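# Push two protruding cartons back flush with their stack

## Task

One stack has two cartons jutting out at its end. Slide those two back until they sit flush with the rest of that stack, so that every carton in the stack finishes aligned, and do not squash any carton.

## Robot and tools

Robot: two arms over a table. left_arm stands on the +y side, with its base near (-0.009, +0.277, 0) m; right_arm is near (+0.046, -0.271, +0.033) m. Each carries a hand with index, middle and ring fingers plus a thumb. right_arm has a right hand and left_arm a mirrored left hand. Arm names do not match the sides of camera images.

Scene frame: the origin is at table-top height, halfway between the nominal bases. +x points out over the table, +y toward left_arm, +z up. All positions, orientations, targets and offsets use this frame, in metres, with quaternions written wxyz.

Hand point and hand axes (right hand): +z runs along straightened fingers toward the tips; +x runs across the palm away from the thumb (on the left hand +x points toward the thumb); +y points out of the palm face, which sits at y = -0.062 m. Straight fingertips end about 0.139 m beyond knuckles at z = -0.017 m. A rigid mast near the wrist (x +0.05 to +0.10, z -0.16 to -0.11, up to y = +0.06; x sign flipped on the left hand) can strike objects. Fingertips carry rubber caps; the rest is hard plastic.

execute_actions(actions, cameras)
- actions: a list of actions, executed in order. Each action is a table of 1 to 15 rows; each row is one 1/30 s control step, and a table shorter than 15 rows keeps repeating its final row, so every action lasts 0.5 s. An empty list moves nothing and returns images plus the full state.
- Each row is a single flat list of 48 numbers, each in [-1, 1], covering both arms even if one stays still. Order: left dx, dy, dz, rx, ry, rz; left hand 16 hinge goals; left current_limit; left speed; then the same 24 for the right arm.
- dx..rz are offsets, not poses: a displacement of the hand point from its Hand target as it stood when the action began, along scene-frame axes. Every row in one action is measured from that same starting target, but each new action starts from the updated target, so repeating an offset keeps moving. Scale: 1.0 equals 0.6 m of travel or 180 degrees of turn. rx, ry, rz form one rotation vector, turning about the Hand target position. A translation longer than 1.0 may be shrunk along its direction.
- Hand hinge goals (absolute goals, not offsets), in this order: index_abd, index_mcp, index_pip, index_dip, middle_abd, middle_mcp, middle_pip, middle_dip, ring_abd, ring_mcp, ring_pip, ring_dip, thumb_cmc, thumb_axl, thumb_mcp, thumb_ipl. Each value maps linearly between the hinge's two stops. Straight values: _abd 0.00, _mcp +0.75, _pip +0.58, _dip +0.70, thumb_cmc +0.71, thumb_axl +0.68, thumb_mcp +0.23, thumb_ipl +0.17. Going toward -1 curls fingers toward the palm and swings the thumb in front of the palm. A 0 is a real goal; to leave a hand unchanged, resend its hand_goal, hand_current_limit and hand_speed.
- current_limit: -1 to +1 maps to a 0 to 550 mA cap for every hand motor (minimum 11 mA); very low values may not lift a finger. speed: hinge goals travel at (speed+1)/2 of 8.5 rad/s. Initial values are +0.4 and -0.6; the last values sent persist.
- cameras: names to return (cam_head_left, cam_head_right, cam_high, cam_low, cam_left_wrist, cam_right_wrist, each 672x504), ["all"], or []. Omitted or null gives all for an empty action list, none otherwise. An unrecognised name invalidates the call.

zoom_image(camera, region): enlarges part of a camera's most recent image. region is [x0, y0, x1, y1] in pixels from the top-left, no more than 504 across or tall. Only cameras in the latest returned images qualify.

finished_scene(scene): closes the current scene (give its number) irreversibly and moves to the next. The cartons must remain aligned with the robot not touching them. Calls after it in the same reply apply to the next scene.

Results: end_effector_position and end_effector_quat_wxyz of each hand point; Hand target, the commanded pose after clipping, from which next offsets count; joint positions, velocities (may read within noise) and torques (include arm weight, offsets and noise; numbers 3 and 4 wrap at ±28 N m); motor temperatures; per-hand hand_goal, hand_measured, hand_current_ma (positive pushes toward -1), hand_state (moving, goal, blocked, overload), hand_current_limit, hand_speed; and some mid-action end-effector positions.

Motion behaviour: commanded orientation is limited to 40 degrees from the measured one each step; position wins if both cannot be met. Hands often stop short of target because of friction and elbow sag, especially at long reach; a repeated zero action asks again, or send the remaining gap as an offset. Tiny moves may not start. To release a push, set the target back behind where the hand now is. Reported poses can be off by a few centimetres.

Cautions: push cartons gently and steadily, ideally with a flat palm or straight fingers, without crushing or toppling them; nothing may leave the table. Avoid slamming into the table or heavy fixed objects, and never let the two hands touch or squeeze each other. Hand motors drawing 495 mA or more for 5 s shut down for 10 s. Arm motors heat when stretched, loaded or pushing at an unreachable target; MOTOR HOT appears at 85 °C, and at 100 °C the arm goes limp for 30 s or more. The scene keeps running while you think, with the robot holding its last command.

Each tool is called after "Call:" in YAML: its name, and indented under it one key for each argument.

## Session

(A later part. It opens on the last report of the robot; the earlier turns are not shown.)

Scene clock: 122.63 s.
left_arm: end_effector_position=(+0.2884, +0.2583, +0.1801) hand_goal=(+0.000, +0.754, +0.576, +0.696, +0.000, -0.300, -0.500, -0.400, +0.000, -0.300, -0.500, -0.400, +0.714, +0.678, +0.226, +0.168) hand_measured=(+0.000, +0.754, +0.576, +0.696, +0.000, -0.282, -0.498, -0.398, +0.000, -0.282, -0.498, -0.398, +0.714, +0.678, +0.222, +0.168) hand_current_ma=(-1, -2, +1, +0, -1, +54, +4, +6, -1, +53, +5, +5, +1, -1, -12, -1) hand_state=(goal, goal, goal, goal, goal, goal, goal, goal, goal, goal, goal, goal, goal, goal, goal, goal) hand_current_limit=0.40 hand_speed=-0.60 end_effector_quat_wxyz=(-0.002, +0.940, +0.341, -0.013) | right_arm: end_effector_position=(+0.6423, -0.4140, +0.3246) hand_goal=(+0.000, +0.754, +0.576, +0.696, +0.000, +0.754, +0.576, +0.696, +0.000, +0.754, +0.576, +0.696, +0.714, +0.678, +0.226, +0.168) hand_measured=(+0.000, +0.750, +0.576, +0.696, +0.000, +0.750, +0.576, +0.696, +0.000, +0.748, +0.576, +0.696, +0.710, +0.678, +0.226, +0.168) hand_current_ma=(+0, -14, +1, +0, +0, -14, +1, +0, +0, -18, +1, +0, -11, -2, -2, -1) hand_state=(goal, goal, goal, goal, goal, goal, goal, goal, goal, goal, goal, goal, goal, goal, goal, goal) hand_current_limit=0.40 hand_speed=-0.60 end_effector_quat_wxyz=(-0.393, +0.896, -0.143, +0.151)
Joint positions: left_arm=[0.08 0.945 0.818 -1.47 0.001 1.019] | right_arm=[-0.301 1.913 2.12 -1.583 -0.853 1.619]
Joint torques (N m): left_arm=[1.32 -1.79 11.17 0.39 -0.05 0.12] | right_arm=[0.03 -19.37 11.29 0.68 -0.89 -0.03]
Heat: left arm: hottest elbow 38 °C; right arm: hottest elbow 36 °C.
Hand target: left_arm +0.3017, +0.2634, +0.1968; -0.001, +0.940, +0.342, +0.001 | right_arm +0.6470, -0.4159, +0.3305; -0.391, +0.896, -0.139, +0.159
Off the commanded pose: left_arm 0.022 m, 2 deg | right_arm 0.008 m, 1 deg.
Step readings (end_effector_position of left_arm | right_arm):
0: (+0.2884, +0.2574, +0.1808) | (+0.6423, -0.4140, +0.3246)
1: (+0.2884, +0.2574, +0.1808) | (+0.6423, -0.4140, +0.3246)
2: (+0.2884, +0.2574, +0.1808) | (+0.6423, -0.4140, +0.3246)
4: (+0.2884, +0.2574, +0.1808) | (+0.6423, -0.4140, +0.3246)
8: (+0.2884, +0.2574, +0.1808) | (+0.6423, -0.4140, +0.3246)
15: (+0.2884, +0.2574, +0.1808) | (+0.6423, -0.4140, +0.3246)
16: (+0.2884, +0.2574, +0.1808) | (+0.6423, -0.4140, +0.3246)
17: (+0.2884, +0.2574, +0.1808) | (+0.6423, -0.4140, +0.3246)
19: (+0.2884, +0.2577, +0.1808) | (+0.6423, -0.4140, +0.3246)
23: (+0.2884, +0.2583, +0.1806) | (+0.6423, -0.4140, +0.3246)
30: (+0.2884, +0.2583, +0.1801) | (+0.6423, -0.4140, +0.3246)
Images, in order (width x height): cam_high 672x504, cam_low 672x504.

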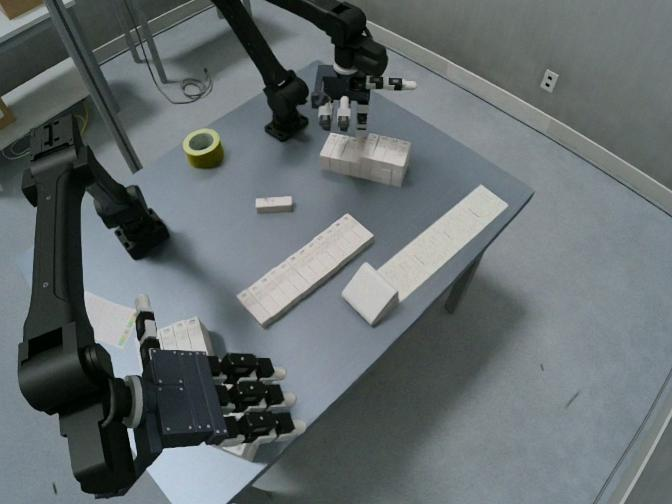

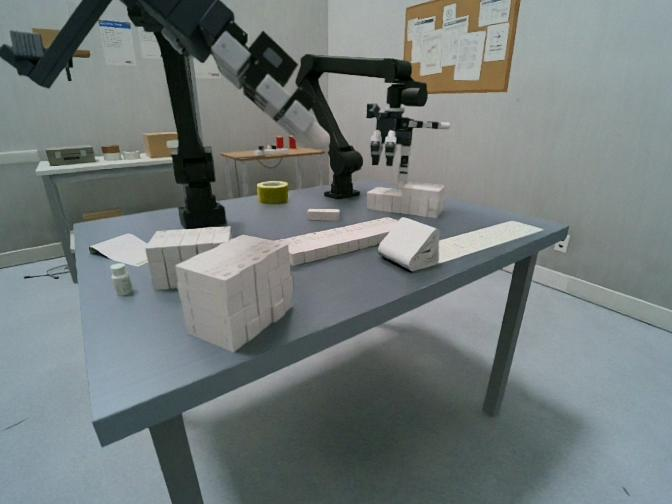

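Call:
execute_actions:
  actions:
    - [[0,0,0.02,0,0,0,0,0.754,0.576,0.696,0,-0.3,-0.5,-0.4,0,-0.3,-0.5,-0.4,0.714,0.678,0.226,0.168,0.4,-0.6,0,0,0,0,0,0,0,0.754,0.576,0.696,0,0.754,0.576,0.696,0,0.754,0.576,0.696,0.714,0.678,0.226,0.168,0.4,-0.6]]
  cameras: ["cam_high","cam_low"]

Call:
zoom_image:
  camera: "cam_high"
  region: [350, 110, 430, 190]

Call:
zoom_image:
  camera: "cam_low"
  region: [370, 150, 450, 230]

Scene clock: 125.10 s.
left_arm: end_effector_position=(+0.2909, +0.2587, +0.1930) hand_goal=(+0.000, +0.754, +0.576, +0.696, +0.000, -0.300, -0.500, -0.400, +0.000, -0.300, -0.500, -0.400, +0.714, +0.678, +0.226, +0.168) hand_measured=(+0.000, +0.754, +0.576, +0.696, +0.000, -0.282, -0.498, -0.398, +0.000, -0.282, -0.498, -0.398, +0.714, +0.678, +0.222, +0.168) hand_current_ma=(-1, -2, +1, +0, -1, +54, +4, +6, -1, +53, +5, +5, +1, -1, -12, -1) hand_state=(goal, goal, goal, goal, goal, goal, goal, goal, goal, goal, goal, goal, goal, goal, goal, goal) hand_current_limit=0.40 hand_speed=-0.60 end_effector_quat_wxyz=(-0.002, +0.940, +0.341, -0.011) | right_arm: end_effector_position=(+0.6423, -0.4140, +0.3246) hand_goal=(+0.000, +0.754, +0.576, +0.696, +0.000, +0.754, +0.576, +0.696, +0.000, +0.754, +0.576, +0.696, +0.714, +0.678, +0.226, +0.168) hand_measured=(+0.000, +0.750, +0.576, +0.696, +0.000, +0.750, +0.576, +0.696, +0.000, +0.748, +0.576, +0.696, +0.710, +0.678, +0.226, +0.168) hand_current_ma=(+0, -14, +1, +0, +0, -14, +1, +0, +0, -18, +1, +0, -11, -2, -2, -1) hand_state=(goal, goal, goal, goal, goal, goal, goal, goal, goal, goal, goal, goal, goal, goal, goal, goal) hand_current_limit=0.40 hand_speed=-0.60 end_effector_quat_wxyz=(-0.393, +0.896, -0.143, +0.151)
Joint positions: left_arm=[0.08 0.945 0.852 -1.499 0.001 1.019] | right_arm=[-0.301 1.913 2.12 -1.583 -0.853 1.619]
Joint torques (N m): left_arm=[1.32 -2.08 10.97 0.24 -0.05 0.11] | right_arm=[-0.09 -19.37 11.32 0.69 -0.89 -0.04]
Heat: left arm: hottest elbow 38 °C; right arm: hottest elbow 36 °C.
Hand target: left_arm +0.3018, +0.2634, +0.2089; -0.001, +0.940, +0.342, +0.001 | right_arm +0.6470, -0.4159, +0.3305; -0.391, +0.896, -0.139, +0.159
Off the commanded pose: left_arm 0.020 m, 1 deg | right_arm 0.008 m, 1 deg.
Step readings (end_effector_position of left_arm | right_arm):
0: (+0.2884, +0.2583, +0.1801) | (+0.6423, -0.4140, +0.3246)
1: (+0.2885, +0.2583, +0.1803) | (+0.6423, -0.4140, +0.3246)
2: (+0.2884, +0.2583, +0.1807) | (+0.6423, -0.4140, +0.3246)
4: (+0.2883, +0.2583, +0.1832) | (+0.6423, -0.4140, +0.3246)
8: (+0.2906, +0.2586, +0.1907) | (+0.6423, -0.4140, +0.3246)
15: (+0.2910, +0.2587, +0.1930) | (+0.6423, -0.4140, +0.3246)
Images, in order (width x height): cam_high 672x504, cam_low 672x504.

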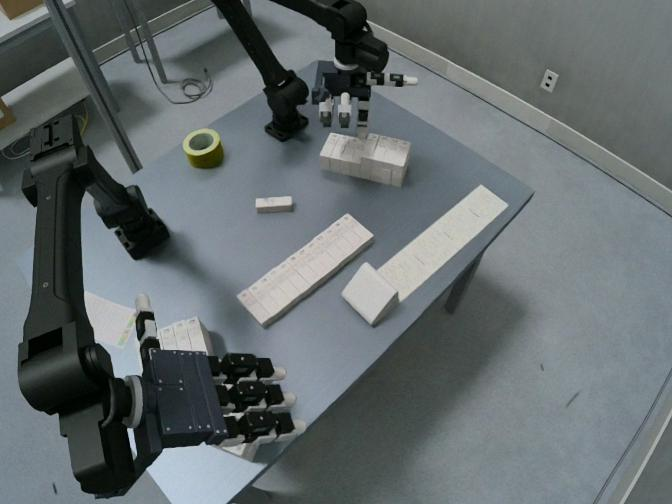

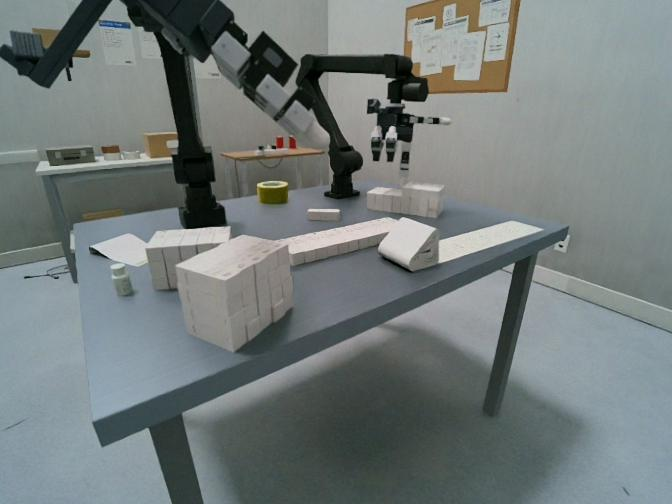

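Scaled by 6.300 from the camera's 672x504 image, which has a finer 960x720 frame.

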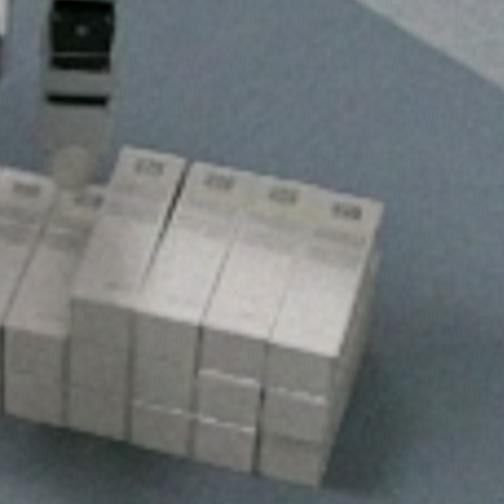

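Scaled by 6.300 from the camera's 672x504 image, which has a finer 960x720 frame.

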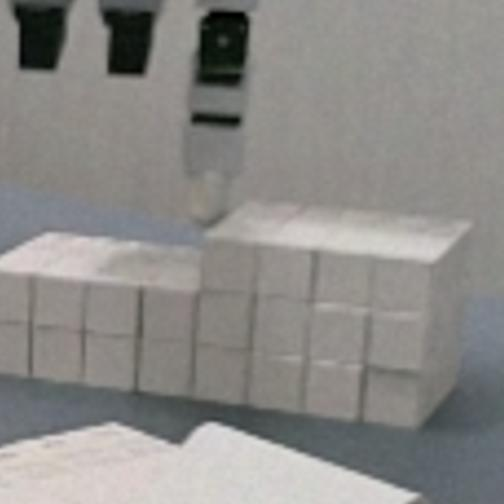

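Call:
execute_actions:
  actions:
    - [[0.0119,0.006,0,0,0,0,0,0.754,0.576,0.696,0,-0.3,-0.5,-0.4,0,-0.3,-0.5,-0.4,0.714,0.678,0.226,0.168,0.4,-0.6,0,0,0,0,0,0,0,0.754,0.576,0.696,0,0.754,0.576,0.696,0,0.754,0.576,0.696,0.714,0.678,0.226,0.168,0.4,-0.6]]
  cameras: ["cam_high","cam_low"]

Call:
zoom_image:
  camera: "cam_high"
  region: [350, 110, 430, 190]

Call:
zoom_image:
  camera: "cam_low"
  region: [370, 150, 450, 230]

Scene clock: 128.63 s.
left_arm: end_effector_position=(+0.2948, +0.2618, +0.1921) hand_goal=(+0.000, +0.754, +0.576, +0.696, +0.000, -0.300, -0.500, -0.400, +0.000, -0.300, -0.500, -0.400, +0.714, +0.678, +0.226, +0.168) hand_measured=(+0.000, +0.754, +0.576, +0.696, +0.000, -0.282, -0.498, -0.398, +0.000, -0.282, -0.498, -0.398, +0.714, +0.678, +0.222, +0.168) hand_current_ma=(-1, -2, +1, +0, -1, +54, +4, +6, -1, +53, +5, +5, +1, -1, -12, -1) hand_state=(goal, goal, goal, goal, goal, goal, goal, goal, goal, goal, goal, goal, goal, goal, goal, goal) hand_current_limit=0.40 hand_speed=-0.60 end_effector_quat_wxyz=(-0.003, +0.940, +0.342, -0.015) | right_arm: end_effector_position=(+0.6423, -0.4140, +0.3246) hand_goal=(+0.000, +0.754, +0.576, +0.696, +0.000, +0.754, +0.576, +0.696, +0.000, +0.754, +0.576, +0.696, +0.714, +0.678, +0.226, +0.168) hand_measured=(+0.000, +0.750, +0.576, +0.696, +0.000, +0.750, +0.576, +0.696, +0.000, +0.748, +0.576, +0.696, +0.710, +0.678, +0.226, +0.168) hand_current_ma=(+0, -14, +1, +0, +0, -14, +1, +0, +0, -18, +1, +0, -11, -2, -2, -1) hand_state=(goal, goal, goal, goal, goal, goal, goal, goal, goal, goal, goal, goal, goal, goal, goal, goal) hand_current_limit=0.40 hand_speed=-0.60 end_effector_quat_wxyz=(-0.393, +0.896, -0.143, +0.151)
Joint positions: left_arm=[0.091 0.965 0.863 -1.5 0.001 1.029] | right_arm=[-0.301 1.913 2.12 -1.583 -0.853 1.619]
Joint torques (N m): left_arm=[1.32 -2.26 11.11 0.57 -0.04 0.1] | right_arm=[-0.09 -19.37 11.29 0.68 -0.89 -0.04]
Heat: left arm: hottest elbow 39 °C; right arm: hottest elbow 36 °C.
Hand target: left_arm +0.3089, +0.2670, +0.2088; -0.001, +0.940, +0.342, +0.001 | right_arm +0.6470, -0.4159, +0.3305; -0.391, +0.896, -0.139, +0.159
Off the commanded pose: left_arm 0.023 m, 2 deg | right_arm 0.008 m, 1 deg.
Step readings (end_effector_position of left_arm | right_arm):
0: (+0.2908, +0.2587, +0.1930) | (+0.6423, -0.4140, +0.3246)
1: (+0.2909, +0.2588, +0.1930) | (+0.6423, -0.4140, +0.3246)
2: (+0.2908, +0.2588, +0.1929) | (+0.6423, -0.4140, +0.3246)
4: (+0.2916, +0.2596, +0.1930) | (+0.6423, -0.4140, +0.3246)
8: (+0.2943, +0.2617, +0.1926) | (+0.6423, -0.4140, +0.3246)
15: (+0.2948, +0.2618, +0.1921) | (+0.6423, -0.4140, +0.3246)
Images, in order (width x height): cam_high 672x504, cam_low 672x504.

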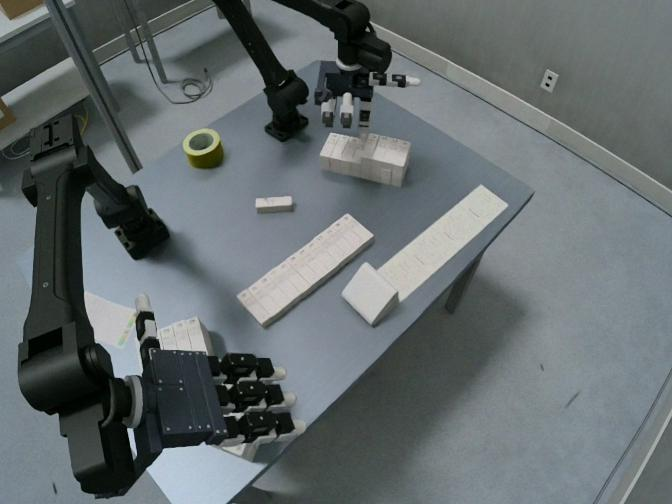

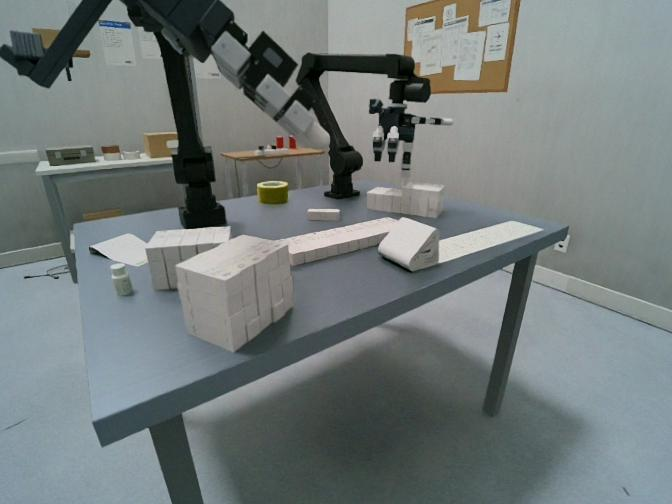

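Scaled by 6.300 from the camera's 672x504 image, which has a finer 960x720 frame.

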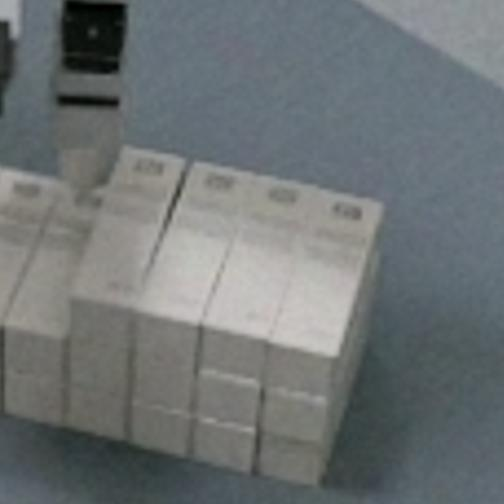

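Scaled by 6.300 from the camera's 672x504 image, which has a finer 960x720 frame.

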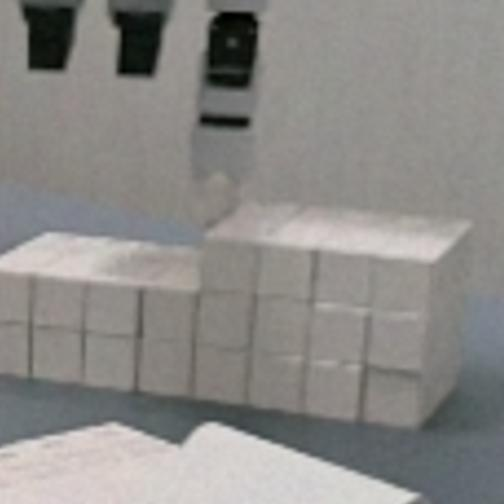

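Call:
execute_actions:
  actions:
    - [[0.0105,0.0052,0,0,0,0,0,0.754,0.576,0.696,0,-0.3,-0.5,-0.4,0,-0.3,-0.5,-0.4,0.714,0.678,0.226,0.168,0.4,-0.6,0,0,0,0,0,0,0,0.754,0.576,0.696,0,0.754,0.576,0.696,0,0.754,0.576,0.696,0.714,0.678,0.226,0.168,0.4,-0.6]]
  cameras: ["cam_high"]

Call:
zoom_image:
  camera: "cam_high"
  region: [350, 110, 430, 190]

Scene clock: 130.80 s.
left_arm: end_effector_position=(+0.2991, +0.2644, +0.1923) hand_goal=(+0.000, +0.754, +0.576, +0.696, +0.000, -0.300, -0.500, -0.400, +0.000, -0.300, -0.500, -0.400, +0.714, +0.678, +0.226, +0.168) hand_measured=(+0.000, +0.754, +0.576, +0.696, +0.000, -0.282, -0.498, -0.398, +0.000, -0.282, -0.498, -0.398, +0.714, +0.678, +0.222, +0.168) hand_current_ma=(-1, -2, +1, +0, -1, +54, +4, +6, -1, +53, +5, +5, +1, -1, -12, -1) hand_state=(goal, goal, goal, goal, goal, goal, goal, goal, goal, goal, goal, goal, goal, goal, goal, goal) hand_current_limit=0.40 hand_speed=-0.60 end_effector_quat_wxyz=(-0.003, +0.940, +0.342, -0.018) | right_arm: end_effector_position=(+0.6423, -0.4140, +0.3246) hand_goal=(+0.000, +0.754, +0.576, +0.696, +0.000, +0.754, +0.576, +0.696, +0.000, +0.754, +0.576, +0.696, +0.714, +0.678, +0.226, +0.168) hand_measured=(+0.000, +0.750, +0.576, +0.696, +0.000, +0.750, +0.576, +0.696, +0.000, +0.748, +0.576, +0.696, +0.710, +0.678, +0.226, +0.168) hand_current_ma=(+0, -14, +1, +0, +0, -14, +1, +0, +0, -18, +1, +0, -11, -2, -2, -1) hand_state=(goal, goal, goal, goal, goal, goal, goal, goal, goal, goal, goal, goal, goal, goal, goal, goal) hand_current_limit=0.40 hand_speed=-0.60 end_effector_quat_wxyz=(-0.393, +0.896, -0.143, +0.151)
Joint positions: left_arm=[0.099 0.983 0.875 -1.5 0.001 1.037] | right_arm=[-0.301 1.913 2.12 -1.583 -0.853 1.619]
Joint torques (N m): left_arm=[1.32 -2.49 11.07 0.83 -0.04 0.12] | right_arm=[-0.09 -19.37 11.29 0.68 -0.9 -0.04]
Heat: left arm: hottest elbow 39 °C; right arm: hottest elbow 36 °C.
Hand target: left_arm +0.3152, +0.2701, +0.2089; -0.001, +0.940, +0.342, +0.001 | right_arm +0.6470, -0.4159, +0.3305; -0.391, +0.896, -0.139, +0.159
Off the commanded pose: left_arm 0.024 m, 2 deg | right_arm 0.008 m, 1 deg.
Step readings (end_effector_position of left_arm | right_arm):
0: (+0.2948, +0.2618, +0.1921) | (+0.6423, -0.4140, +0.3246)
1: (+0.2948, +0.2619, +0.1921) | (+0.6423, -0.4140, +0.3246)
2: (+0.2949, +0.2618, +0.1922) | (+0.6423, -0.4140, +0.3246)
4: (+0.2959, +0.2626, +0.1926) | (+0.6423, -0.4140, +0.3246)
8: (+0.2987, +0.2644, +0.1928) | (+0.6423, -0.4140, +0.3246)
15: (+0.2991, +0.2644, +0.1923) | (+0.6423, -0.4140, +0.3246)
Images, in order (width x height): cam_high 672x504.

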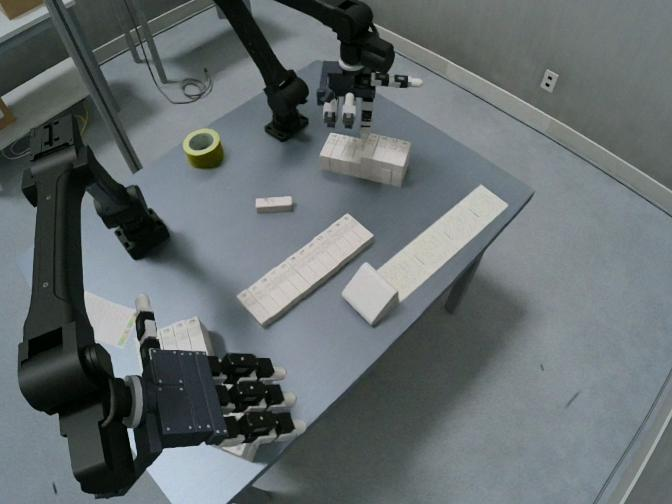

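Scaled by 6.300 from the camera's 672x504 image, which has a finer 960x720 frame.

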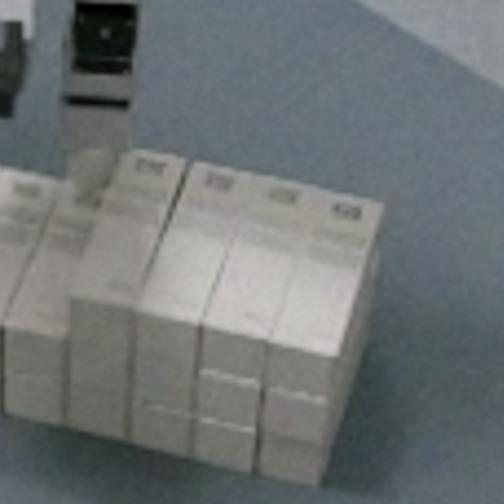

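Call:
execute_actions:
  actions:
    - [[0.0045,0.0022,0,0,0,0,0,0.754,0.576,0.696,0,-0.3,-0.5,-0.4,0,-0.3,-0.5,-0.4,0.714,0.678,0.226,0.168,0.4,-0.6,0,0,0,0,0,0,0,0.754,0.576,0.696,0,0.754,0.576,0.696,0,0.754,0.576,0.696,0.714,0.678,0.226,0.168,0.4,-0.6]]
  cameras: ["cam_high"]

Call:
zoom_image:
  camera: "cam_high"
  region: [350, 110, 430, 190]

Scene clock: 132.83 s.
left_arm: end_effector_position=(+0.3007, +0.2655, +0.1922) hand_goal=(+0.000, +0.754, +0.576, +0.696, +0.000, -0.300, -0.500, -0.400, +0.000, -0.300, -0.500, -0.400, +0.714, +0.678, +0.226, +0.168) hand_measured=(+0.000, +0.754, +0.576, +0.696, +0.000, -0.282, -0.498, -0.398, +0.000, -0.282, -0.498, -0.398, +0.714, +0.678, +0.222, +0.168) hand_current_ma=(-1, -2, +1, +0, -1, +54, +4, +6, -1, +53, +5, +5, +1, -1, -12, -1) hand_state=(goal, goal, goal, goal, goal, goal, goal, goal, goal, goal, goal, goal, goal, goal, goal, goal) hand_current_limit=0.40 hand_speed=-0.60 end_effector_quat_wxyz=(-0.003, +0.940, +0.342, -0.020) | right_arm: end_effector_position=(+0.6423, -0.4140, +0.3246) hand_goal=(+0.000, +0.754, +0.576, +0.696, +0.000, +0.754, +0.576, +0.696, +0.000, +0.754, +0.576, +0.696, +0.714, +0.678, +0.226, +0.168) hand_measured=(+0.000, +0.750, +0.576, +0.696, +0.000, +0.750, +0.576, +0.696, +0.000, +0.748, +0.576, +0.696, +0.710, +0.678, +0.226, +0.168) hand_current_ma=(+0, -14, +1, +0, +0, -14, +1, +0, +0, -18, +1, +0, -11, -2, -2, -1) hand_state=(goal, goal, goal, goal, goal, goal, goal, goal, goal, goal, goal, goal, goal, goal, goal, goal) hand_current_limit=0.40 hand_speed=-0.60 end_effector_quat_wxyz=(-0.393, +0.896, -0.143, +0.151)
Joint positions: left_arm=[0.102 0.991 0.879 -1.5 0.001 1.04] | right_arm=[-0.301 1.913 2.12 -1.583 -0.853 1.619]
Joint torques (N m): left_arm=[1.32 -2.55 11.08 0.92 -0.04 0.12] | right_arm=[-0.03 -19.31 11.33 0.69 -0.89 -0.03]
Motor temperatures (°C): left_arm=[25 30 40 24 20 27] | right_arm=[29 32 36 26 22 24]
Heat: left arm: hottest elbow 40 °C; right arm: hottest elbow 36 °C.
Hand target: left_arm +0.3179, +0.2715, +0.2088; -0.001, +0.940, +0.342, +0.001 | right_arm +0.6470, -0.4159, +0.3305; -0.391, +0.896, -0.139, +0.159
Off the commanded pose: left_arm 0.025 m, 2 deg | right_arm 0.008 m, 1 deg.
Step readings (end_effector_position of left_arm | right_arm):
0: (+0.2991, +0.2644, +0.1923) | (+0.6423, -0.4140, +0.3246)
1: (+0.2991, +0.2645, +0.1923) | (+0.6423, -0.4140, +0.3246)
2: (+0.2991, +0.2645, +0.1922) | (+0.6423, -0.4140, +0.3246)
4: (+0.2993, +0.2647, +0.1921) | (+0.6423, -0.4140, +0.3246)
8: (+0.3005, +0.2654, +0.1923) | (+0.6423, -0.4140, +0.3246)
15: (+0.3008, +0.2655, +0.1922) | (+0.6423, -0.4140, +0.3246)
Images, in order (width x height): cam_high 672x504.

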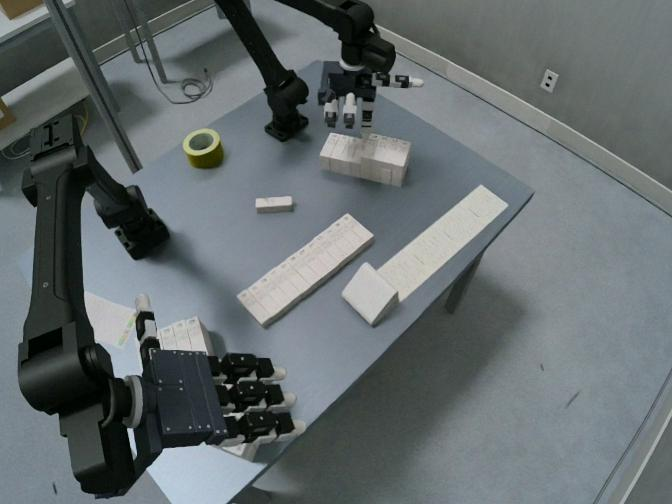

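Scaled by 6.300 from the camera's 672x504 image, which has a finer 960x720 frame.

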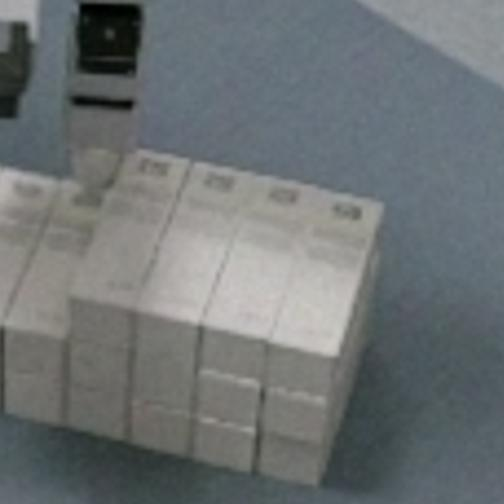

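Call:
execute_actions:
  actions:
    - [[-0.058,-0.025,0,0,0,0,0,0.754,0.576,0.696,0,-0.3,-0.5,-0.4,0,-0.3,-0.5,-0.4,0.714,0.678,0.226,0.168,0.4,-0.6,0,0,0,0,0,0,0,0.754,0.576,0.696,0,0.754,0.576,0.696,0,0.754,0.576,0.696,0.714,0.678,0.226,0.168,0.4,-0.6]]
    - [[0,0,0.07,0,0,0,0,0.754,0.576,0.696,0,-0.3,-0.5,-0.4,0,-0.3,-0.5,-0.4,0.714,0.678,0.226,0.168,0.4,-0.6,0,0,0,0,0,0,0,0.754,0.576,0.696,0,0.754,0.576,0.696,0,0.754,0.576,0.696,0.714,0.678,0.226,0.168,0.4,-0.6]]
    - [[-0.042,0.139,0.03,0,0,0,0,0.754,0.576,0.696,0,-0.3,-0.5,-0.4,0,-0.3,-0.5,-0.4,0.714,0.678,0.226,0.168,0.4,-0.6,0,0,0,0,0,0,0,0.754,0.576,0.696,0,0.754,0.576,0.696,0,0.754,0.576,0.696,0.714,0.678,0.226,0.168,0.4,-0.6]]
    - [[-0.042,0.139,0.0,0,0,0,0,0.754,0.576,0.696,0,-0.3,-0.5,-0.4,0,-0.3,-0.5,-0.4,0.714,0.678,0.226,0.168,0.4,-0.6,0,0,0,0,0,0,0,0.754,0.576,0.696,0,0.754,0.576,0.696,0,0.754,0.576,0.696,0.714,0.678,0.226,0.168,0.4,-0.6]]
  cameras: ["cam_high","cam_head_left","cam_head_right","cam_low"]

Call:
zoom_image:
  camera: "cam_high"
  region: [350, 120, 420, 190]

Call:
zoom_image:
  camera: "cam_head_left"
  region: [150, 220, 250, 320]

Call:
zoom_image:
  camera: "cam_head_right"
  region: [170, 220, 260, 320]

Call:
zoom_image:
  camera: "cam_low"
  region: [360, 170, 460, 230]

Scene clock: 139.27 s.
left_arm: end_effector_position=(+0.2244, +0.4115, +0.2533) hand_goal=(+0.000, +0.754, +0.576, +0.696, +0.000, -0.300, -0.500, -0.400, +0.000, -0.300, -0.500, -0.400, +0.714, +0.678, +0.226, +0.168) hand_measured=(+0.000, +0.752, +0.576, +0.696, +0.000, -0.282, -0.498, -0.398, +0.000, -0.284, -0.498, -0.398, +0.714, +0.678, +0.222, +0.168) hand_current_ma=(-1, -4, +1, +0, -1, +53, +4, +6, -1, +52, +5, +5, -1, -1, -12, -1) hand_state=(goal, goal, goal, goal, goal, goal, goal, goal, goal, goal, goal, goal, goal, goal, goal, goal) hand_current_limit=0.40 hand_speed=-0.60 end_effector_quat_wxyz=(+0.005, +0.939, +0.342, -0.018) | right_arm: end_effector_position=(+0.6423, -0.4140, +0.3246) hand_goal=(+0.000, +0.754, +0.576, +0.696, +0.000, +0.754, +0.576, +0.696, +0.000, +0.754, +0.576, +0.696, +0.714, +0.678, +0.226, +0.168) hand_measured=(+0.000, +0.750, +0.576, +0.696, +0.000, +0.750, +0.576, +0.696, +0.000, +0.748, +0.576, +0.696, +0.710, +0.678, +0.226, +0.168) hand_current_ma=(+0, -14, +1, +0, +0, -14, +1, +0, +0, -18, +1, +0, -11, -2, -2, -1) hand_state=(goal, goal, goal, goal, goal, goal, goal, goal, goal, goal, goal, goal, goal, goal, goal, goal) hand_current_limit=0.40 hand_speed=-0.60 end_effector_quat_wxyz=(-0.393, +0.896, -0.143, +0.151)
Joint positions: left_arm=[0.786 0.996 1.039 -1.65 -0.008 1.723] | right_arm=[-0.301 1.913 2.12 -1.583 -0.853 1.619]
Joint torques (N m): left_arm=[1.38 -2.78 10.95 0.72 0.3 0.13] | right_arm=[-0.09 -19.31 11.29 0.68 -0.89 -0.03]
Heat: left arm: hottest elbow 40 °C; right arm: hottest elbow 36 °C.
Hand target: left_arm +0.2328, +0.4233, +0.2689; -0.001, +0.940, +0.342, +0.001 | right_arm +0.6470, -0.4159, +0.3305; -0.391, +0.896, -0.139, +0.159
Off the commanded pose: left_arm 0.021 m, 2 deg | right_arm 0.008 m, 1 deg.
Step readings (end_effector_position of left_arm | right_arm):
0: (+0.3007, +0.2655, +0.1922) | (+0.6423, -0.4140, +0.3246)
1: (+0.3007, +0.2655, +0.1922) | (+0.6423, -0.4140, +0.3246)
2: (+0.3007, +0.2655, +0.1924) | (+0.6423, -0.4140, +0.3246)
4: (+0.2997, +0.2646, +0.1948) | (+0.6423, -0.4140, +0.3246)
8: (+0.2920, +0.2610, +0.2050) | (+0.6423, -0.4140, +0.3246)
15: (+0.2864, +0.2585, +0.2114) | (+0.6423, -0.4140, +0.3246)
16: (+0.2860, +0.2585, +0.2112) | (+0.6423, -0.4140, +0.3246)
17: (+0.2840, +0.2583, +0.2106) | (+0.6423, -0.4140, +0.3246)
19: (+0.2770, +0.2573, +0.2106) | (+0.6423, -0.4140, +0.3246)
23: (+0.2732, +0.2568, +0.2209) | (+0.6423, -0.4140, +0.3246)
30: (+0.2757, +0.2572, +0.2323) | (+0.6423, -0.4140, +0.3246)
31: (+0.2752, +0.2574, +0.2321) | (+0.6423, -0.4140, +0.3246)
32: (+0.2738, +0.2599, +0.2319) | (+0.6423, -0.4140, +0.3246)
34: (+0.2689, +0.2788, +0.2321) | (+0.6423, -0.4140, +0.3246)
38: (+0.2581, +0.3238, +0.2386) | (+0.6423, -0.4140, +0.3246)
45: (+0.2532, +0.3376, +0.2521) | (+0.6423, -0.4140, +0.3246)
46: (+0.2524, +0.3378, +0.2527) | (+0.6423, -0.4140, +0.3246)
47: (+0.2509, +0.3400, +0.2532) | (+0.6423, -0.4140, +0.3246)
49: (+0.2432, +0.3598, +0.2532) | (+0.6423, -0.4140, +0.3246)
53: (+0.2271, +0.4040, +0.2529) | (+0.6423, -0.4140, +0.3246)
60: (+0.2256, +0.4148, +0.2511) | (+0.6423, -0.4140, +0.3246)
Images, in order (width x height): cam_head_left 672x504, cam_head_right 672x504, cam_high 672x504, cam_low 672x504.

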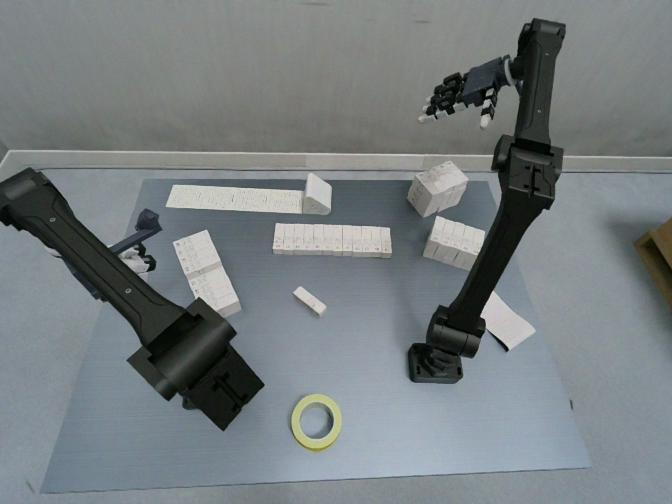

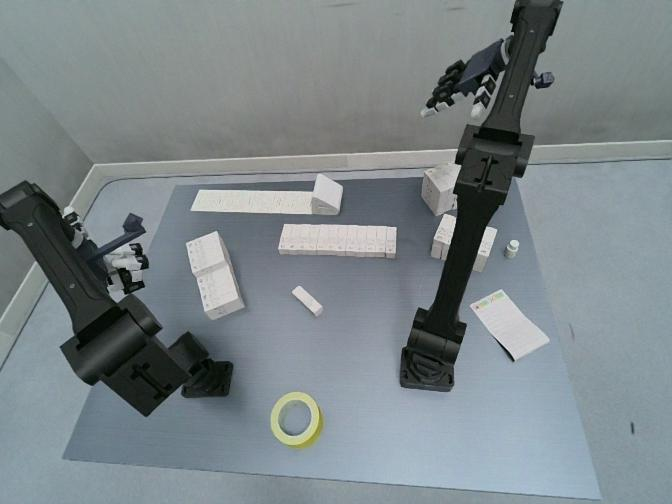

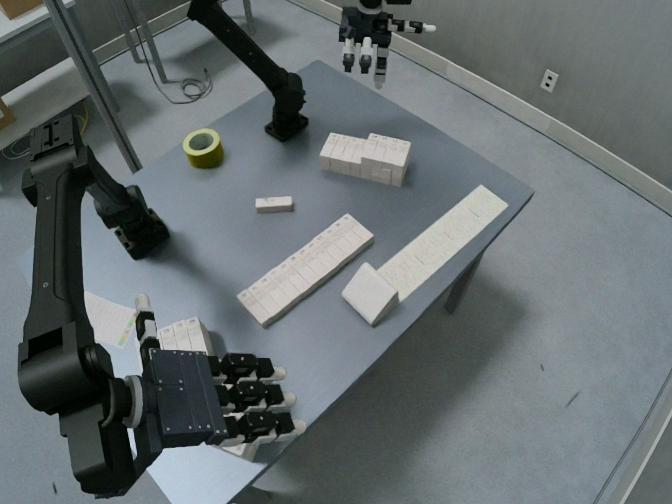

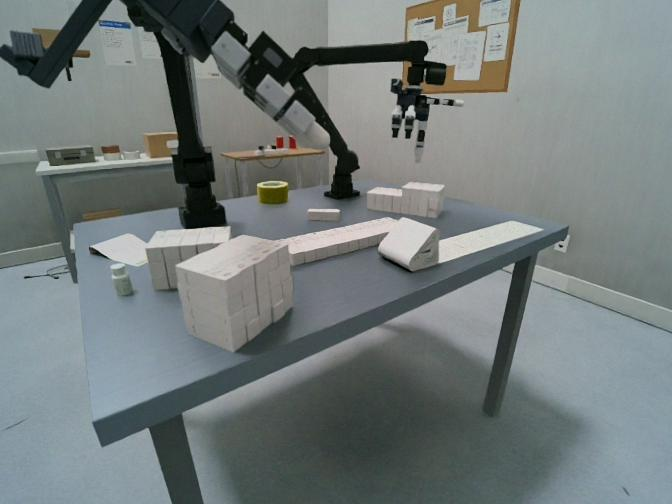

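Scaled by 7.200 from the camera's 672x504 image, which has a finer 960x720 frame.

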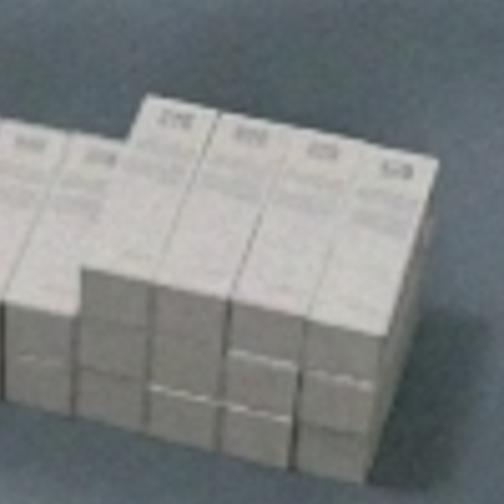

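Scaled by 5.040 from the camera's 672x504 image, which has a finer 960x720 frame.

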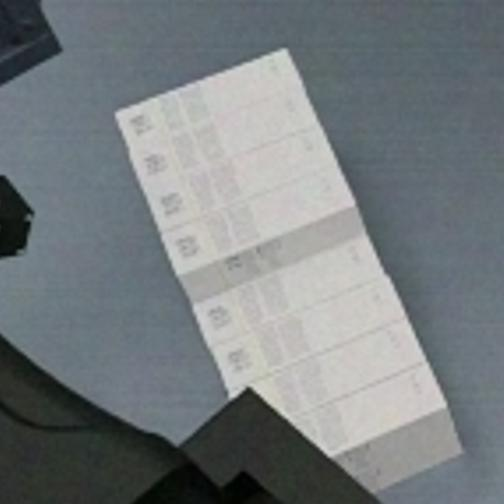

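Scaled by 5.040 from the camera's 672x504 image, which has a finer 960x720 frame.

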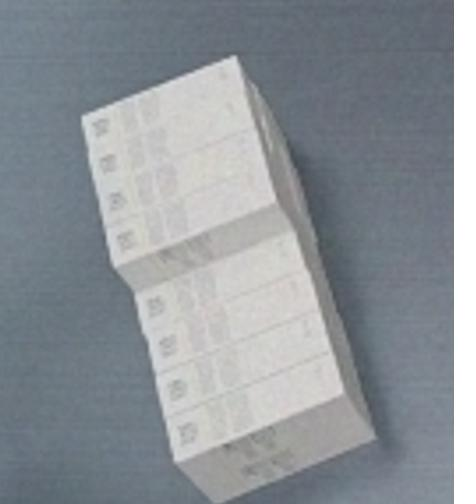

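Scaled by 5.040 from the camera's 672x504 image, which has a finer 960x720 frame.

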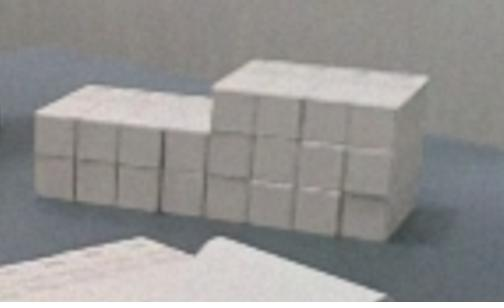

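Call:
finished_scene:
  scene: 2

The scene is finished: the task was done.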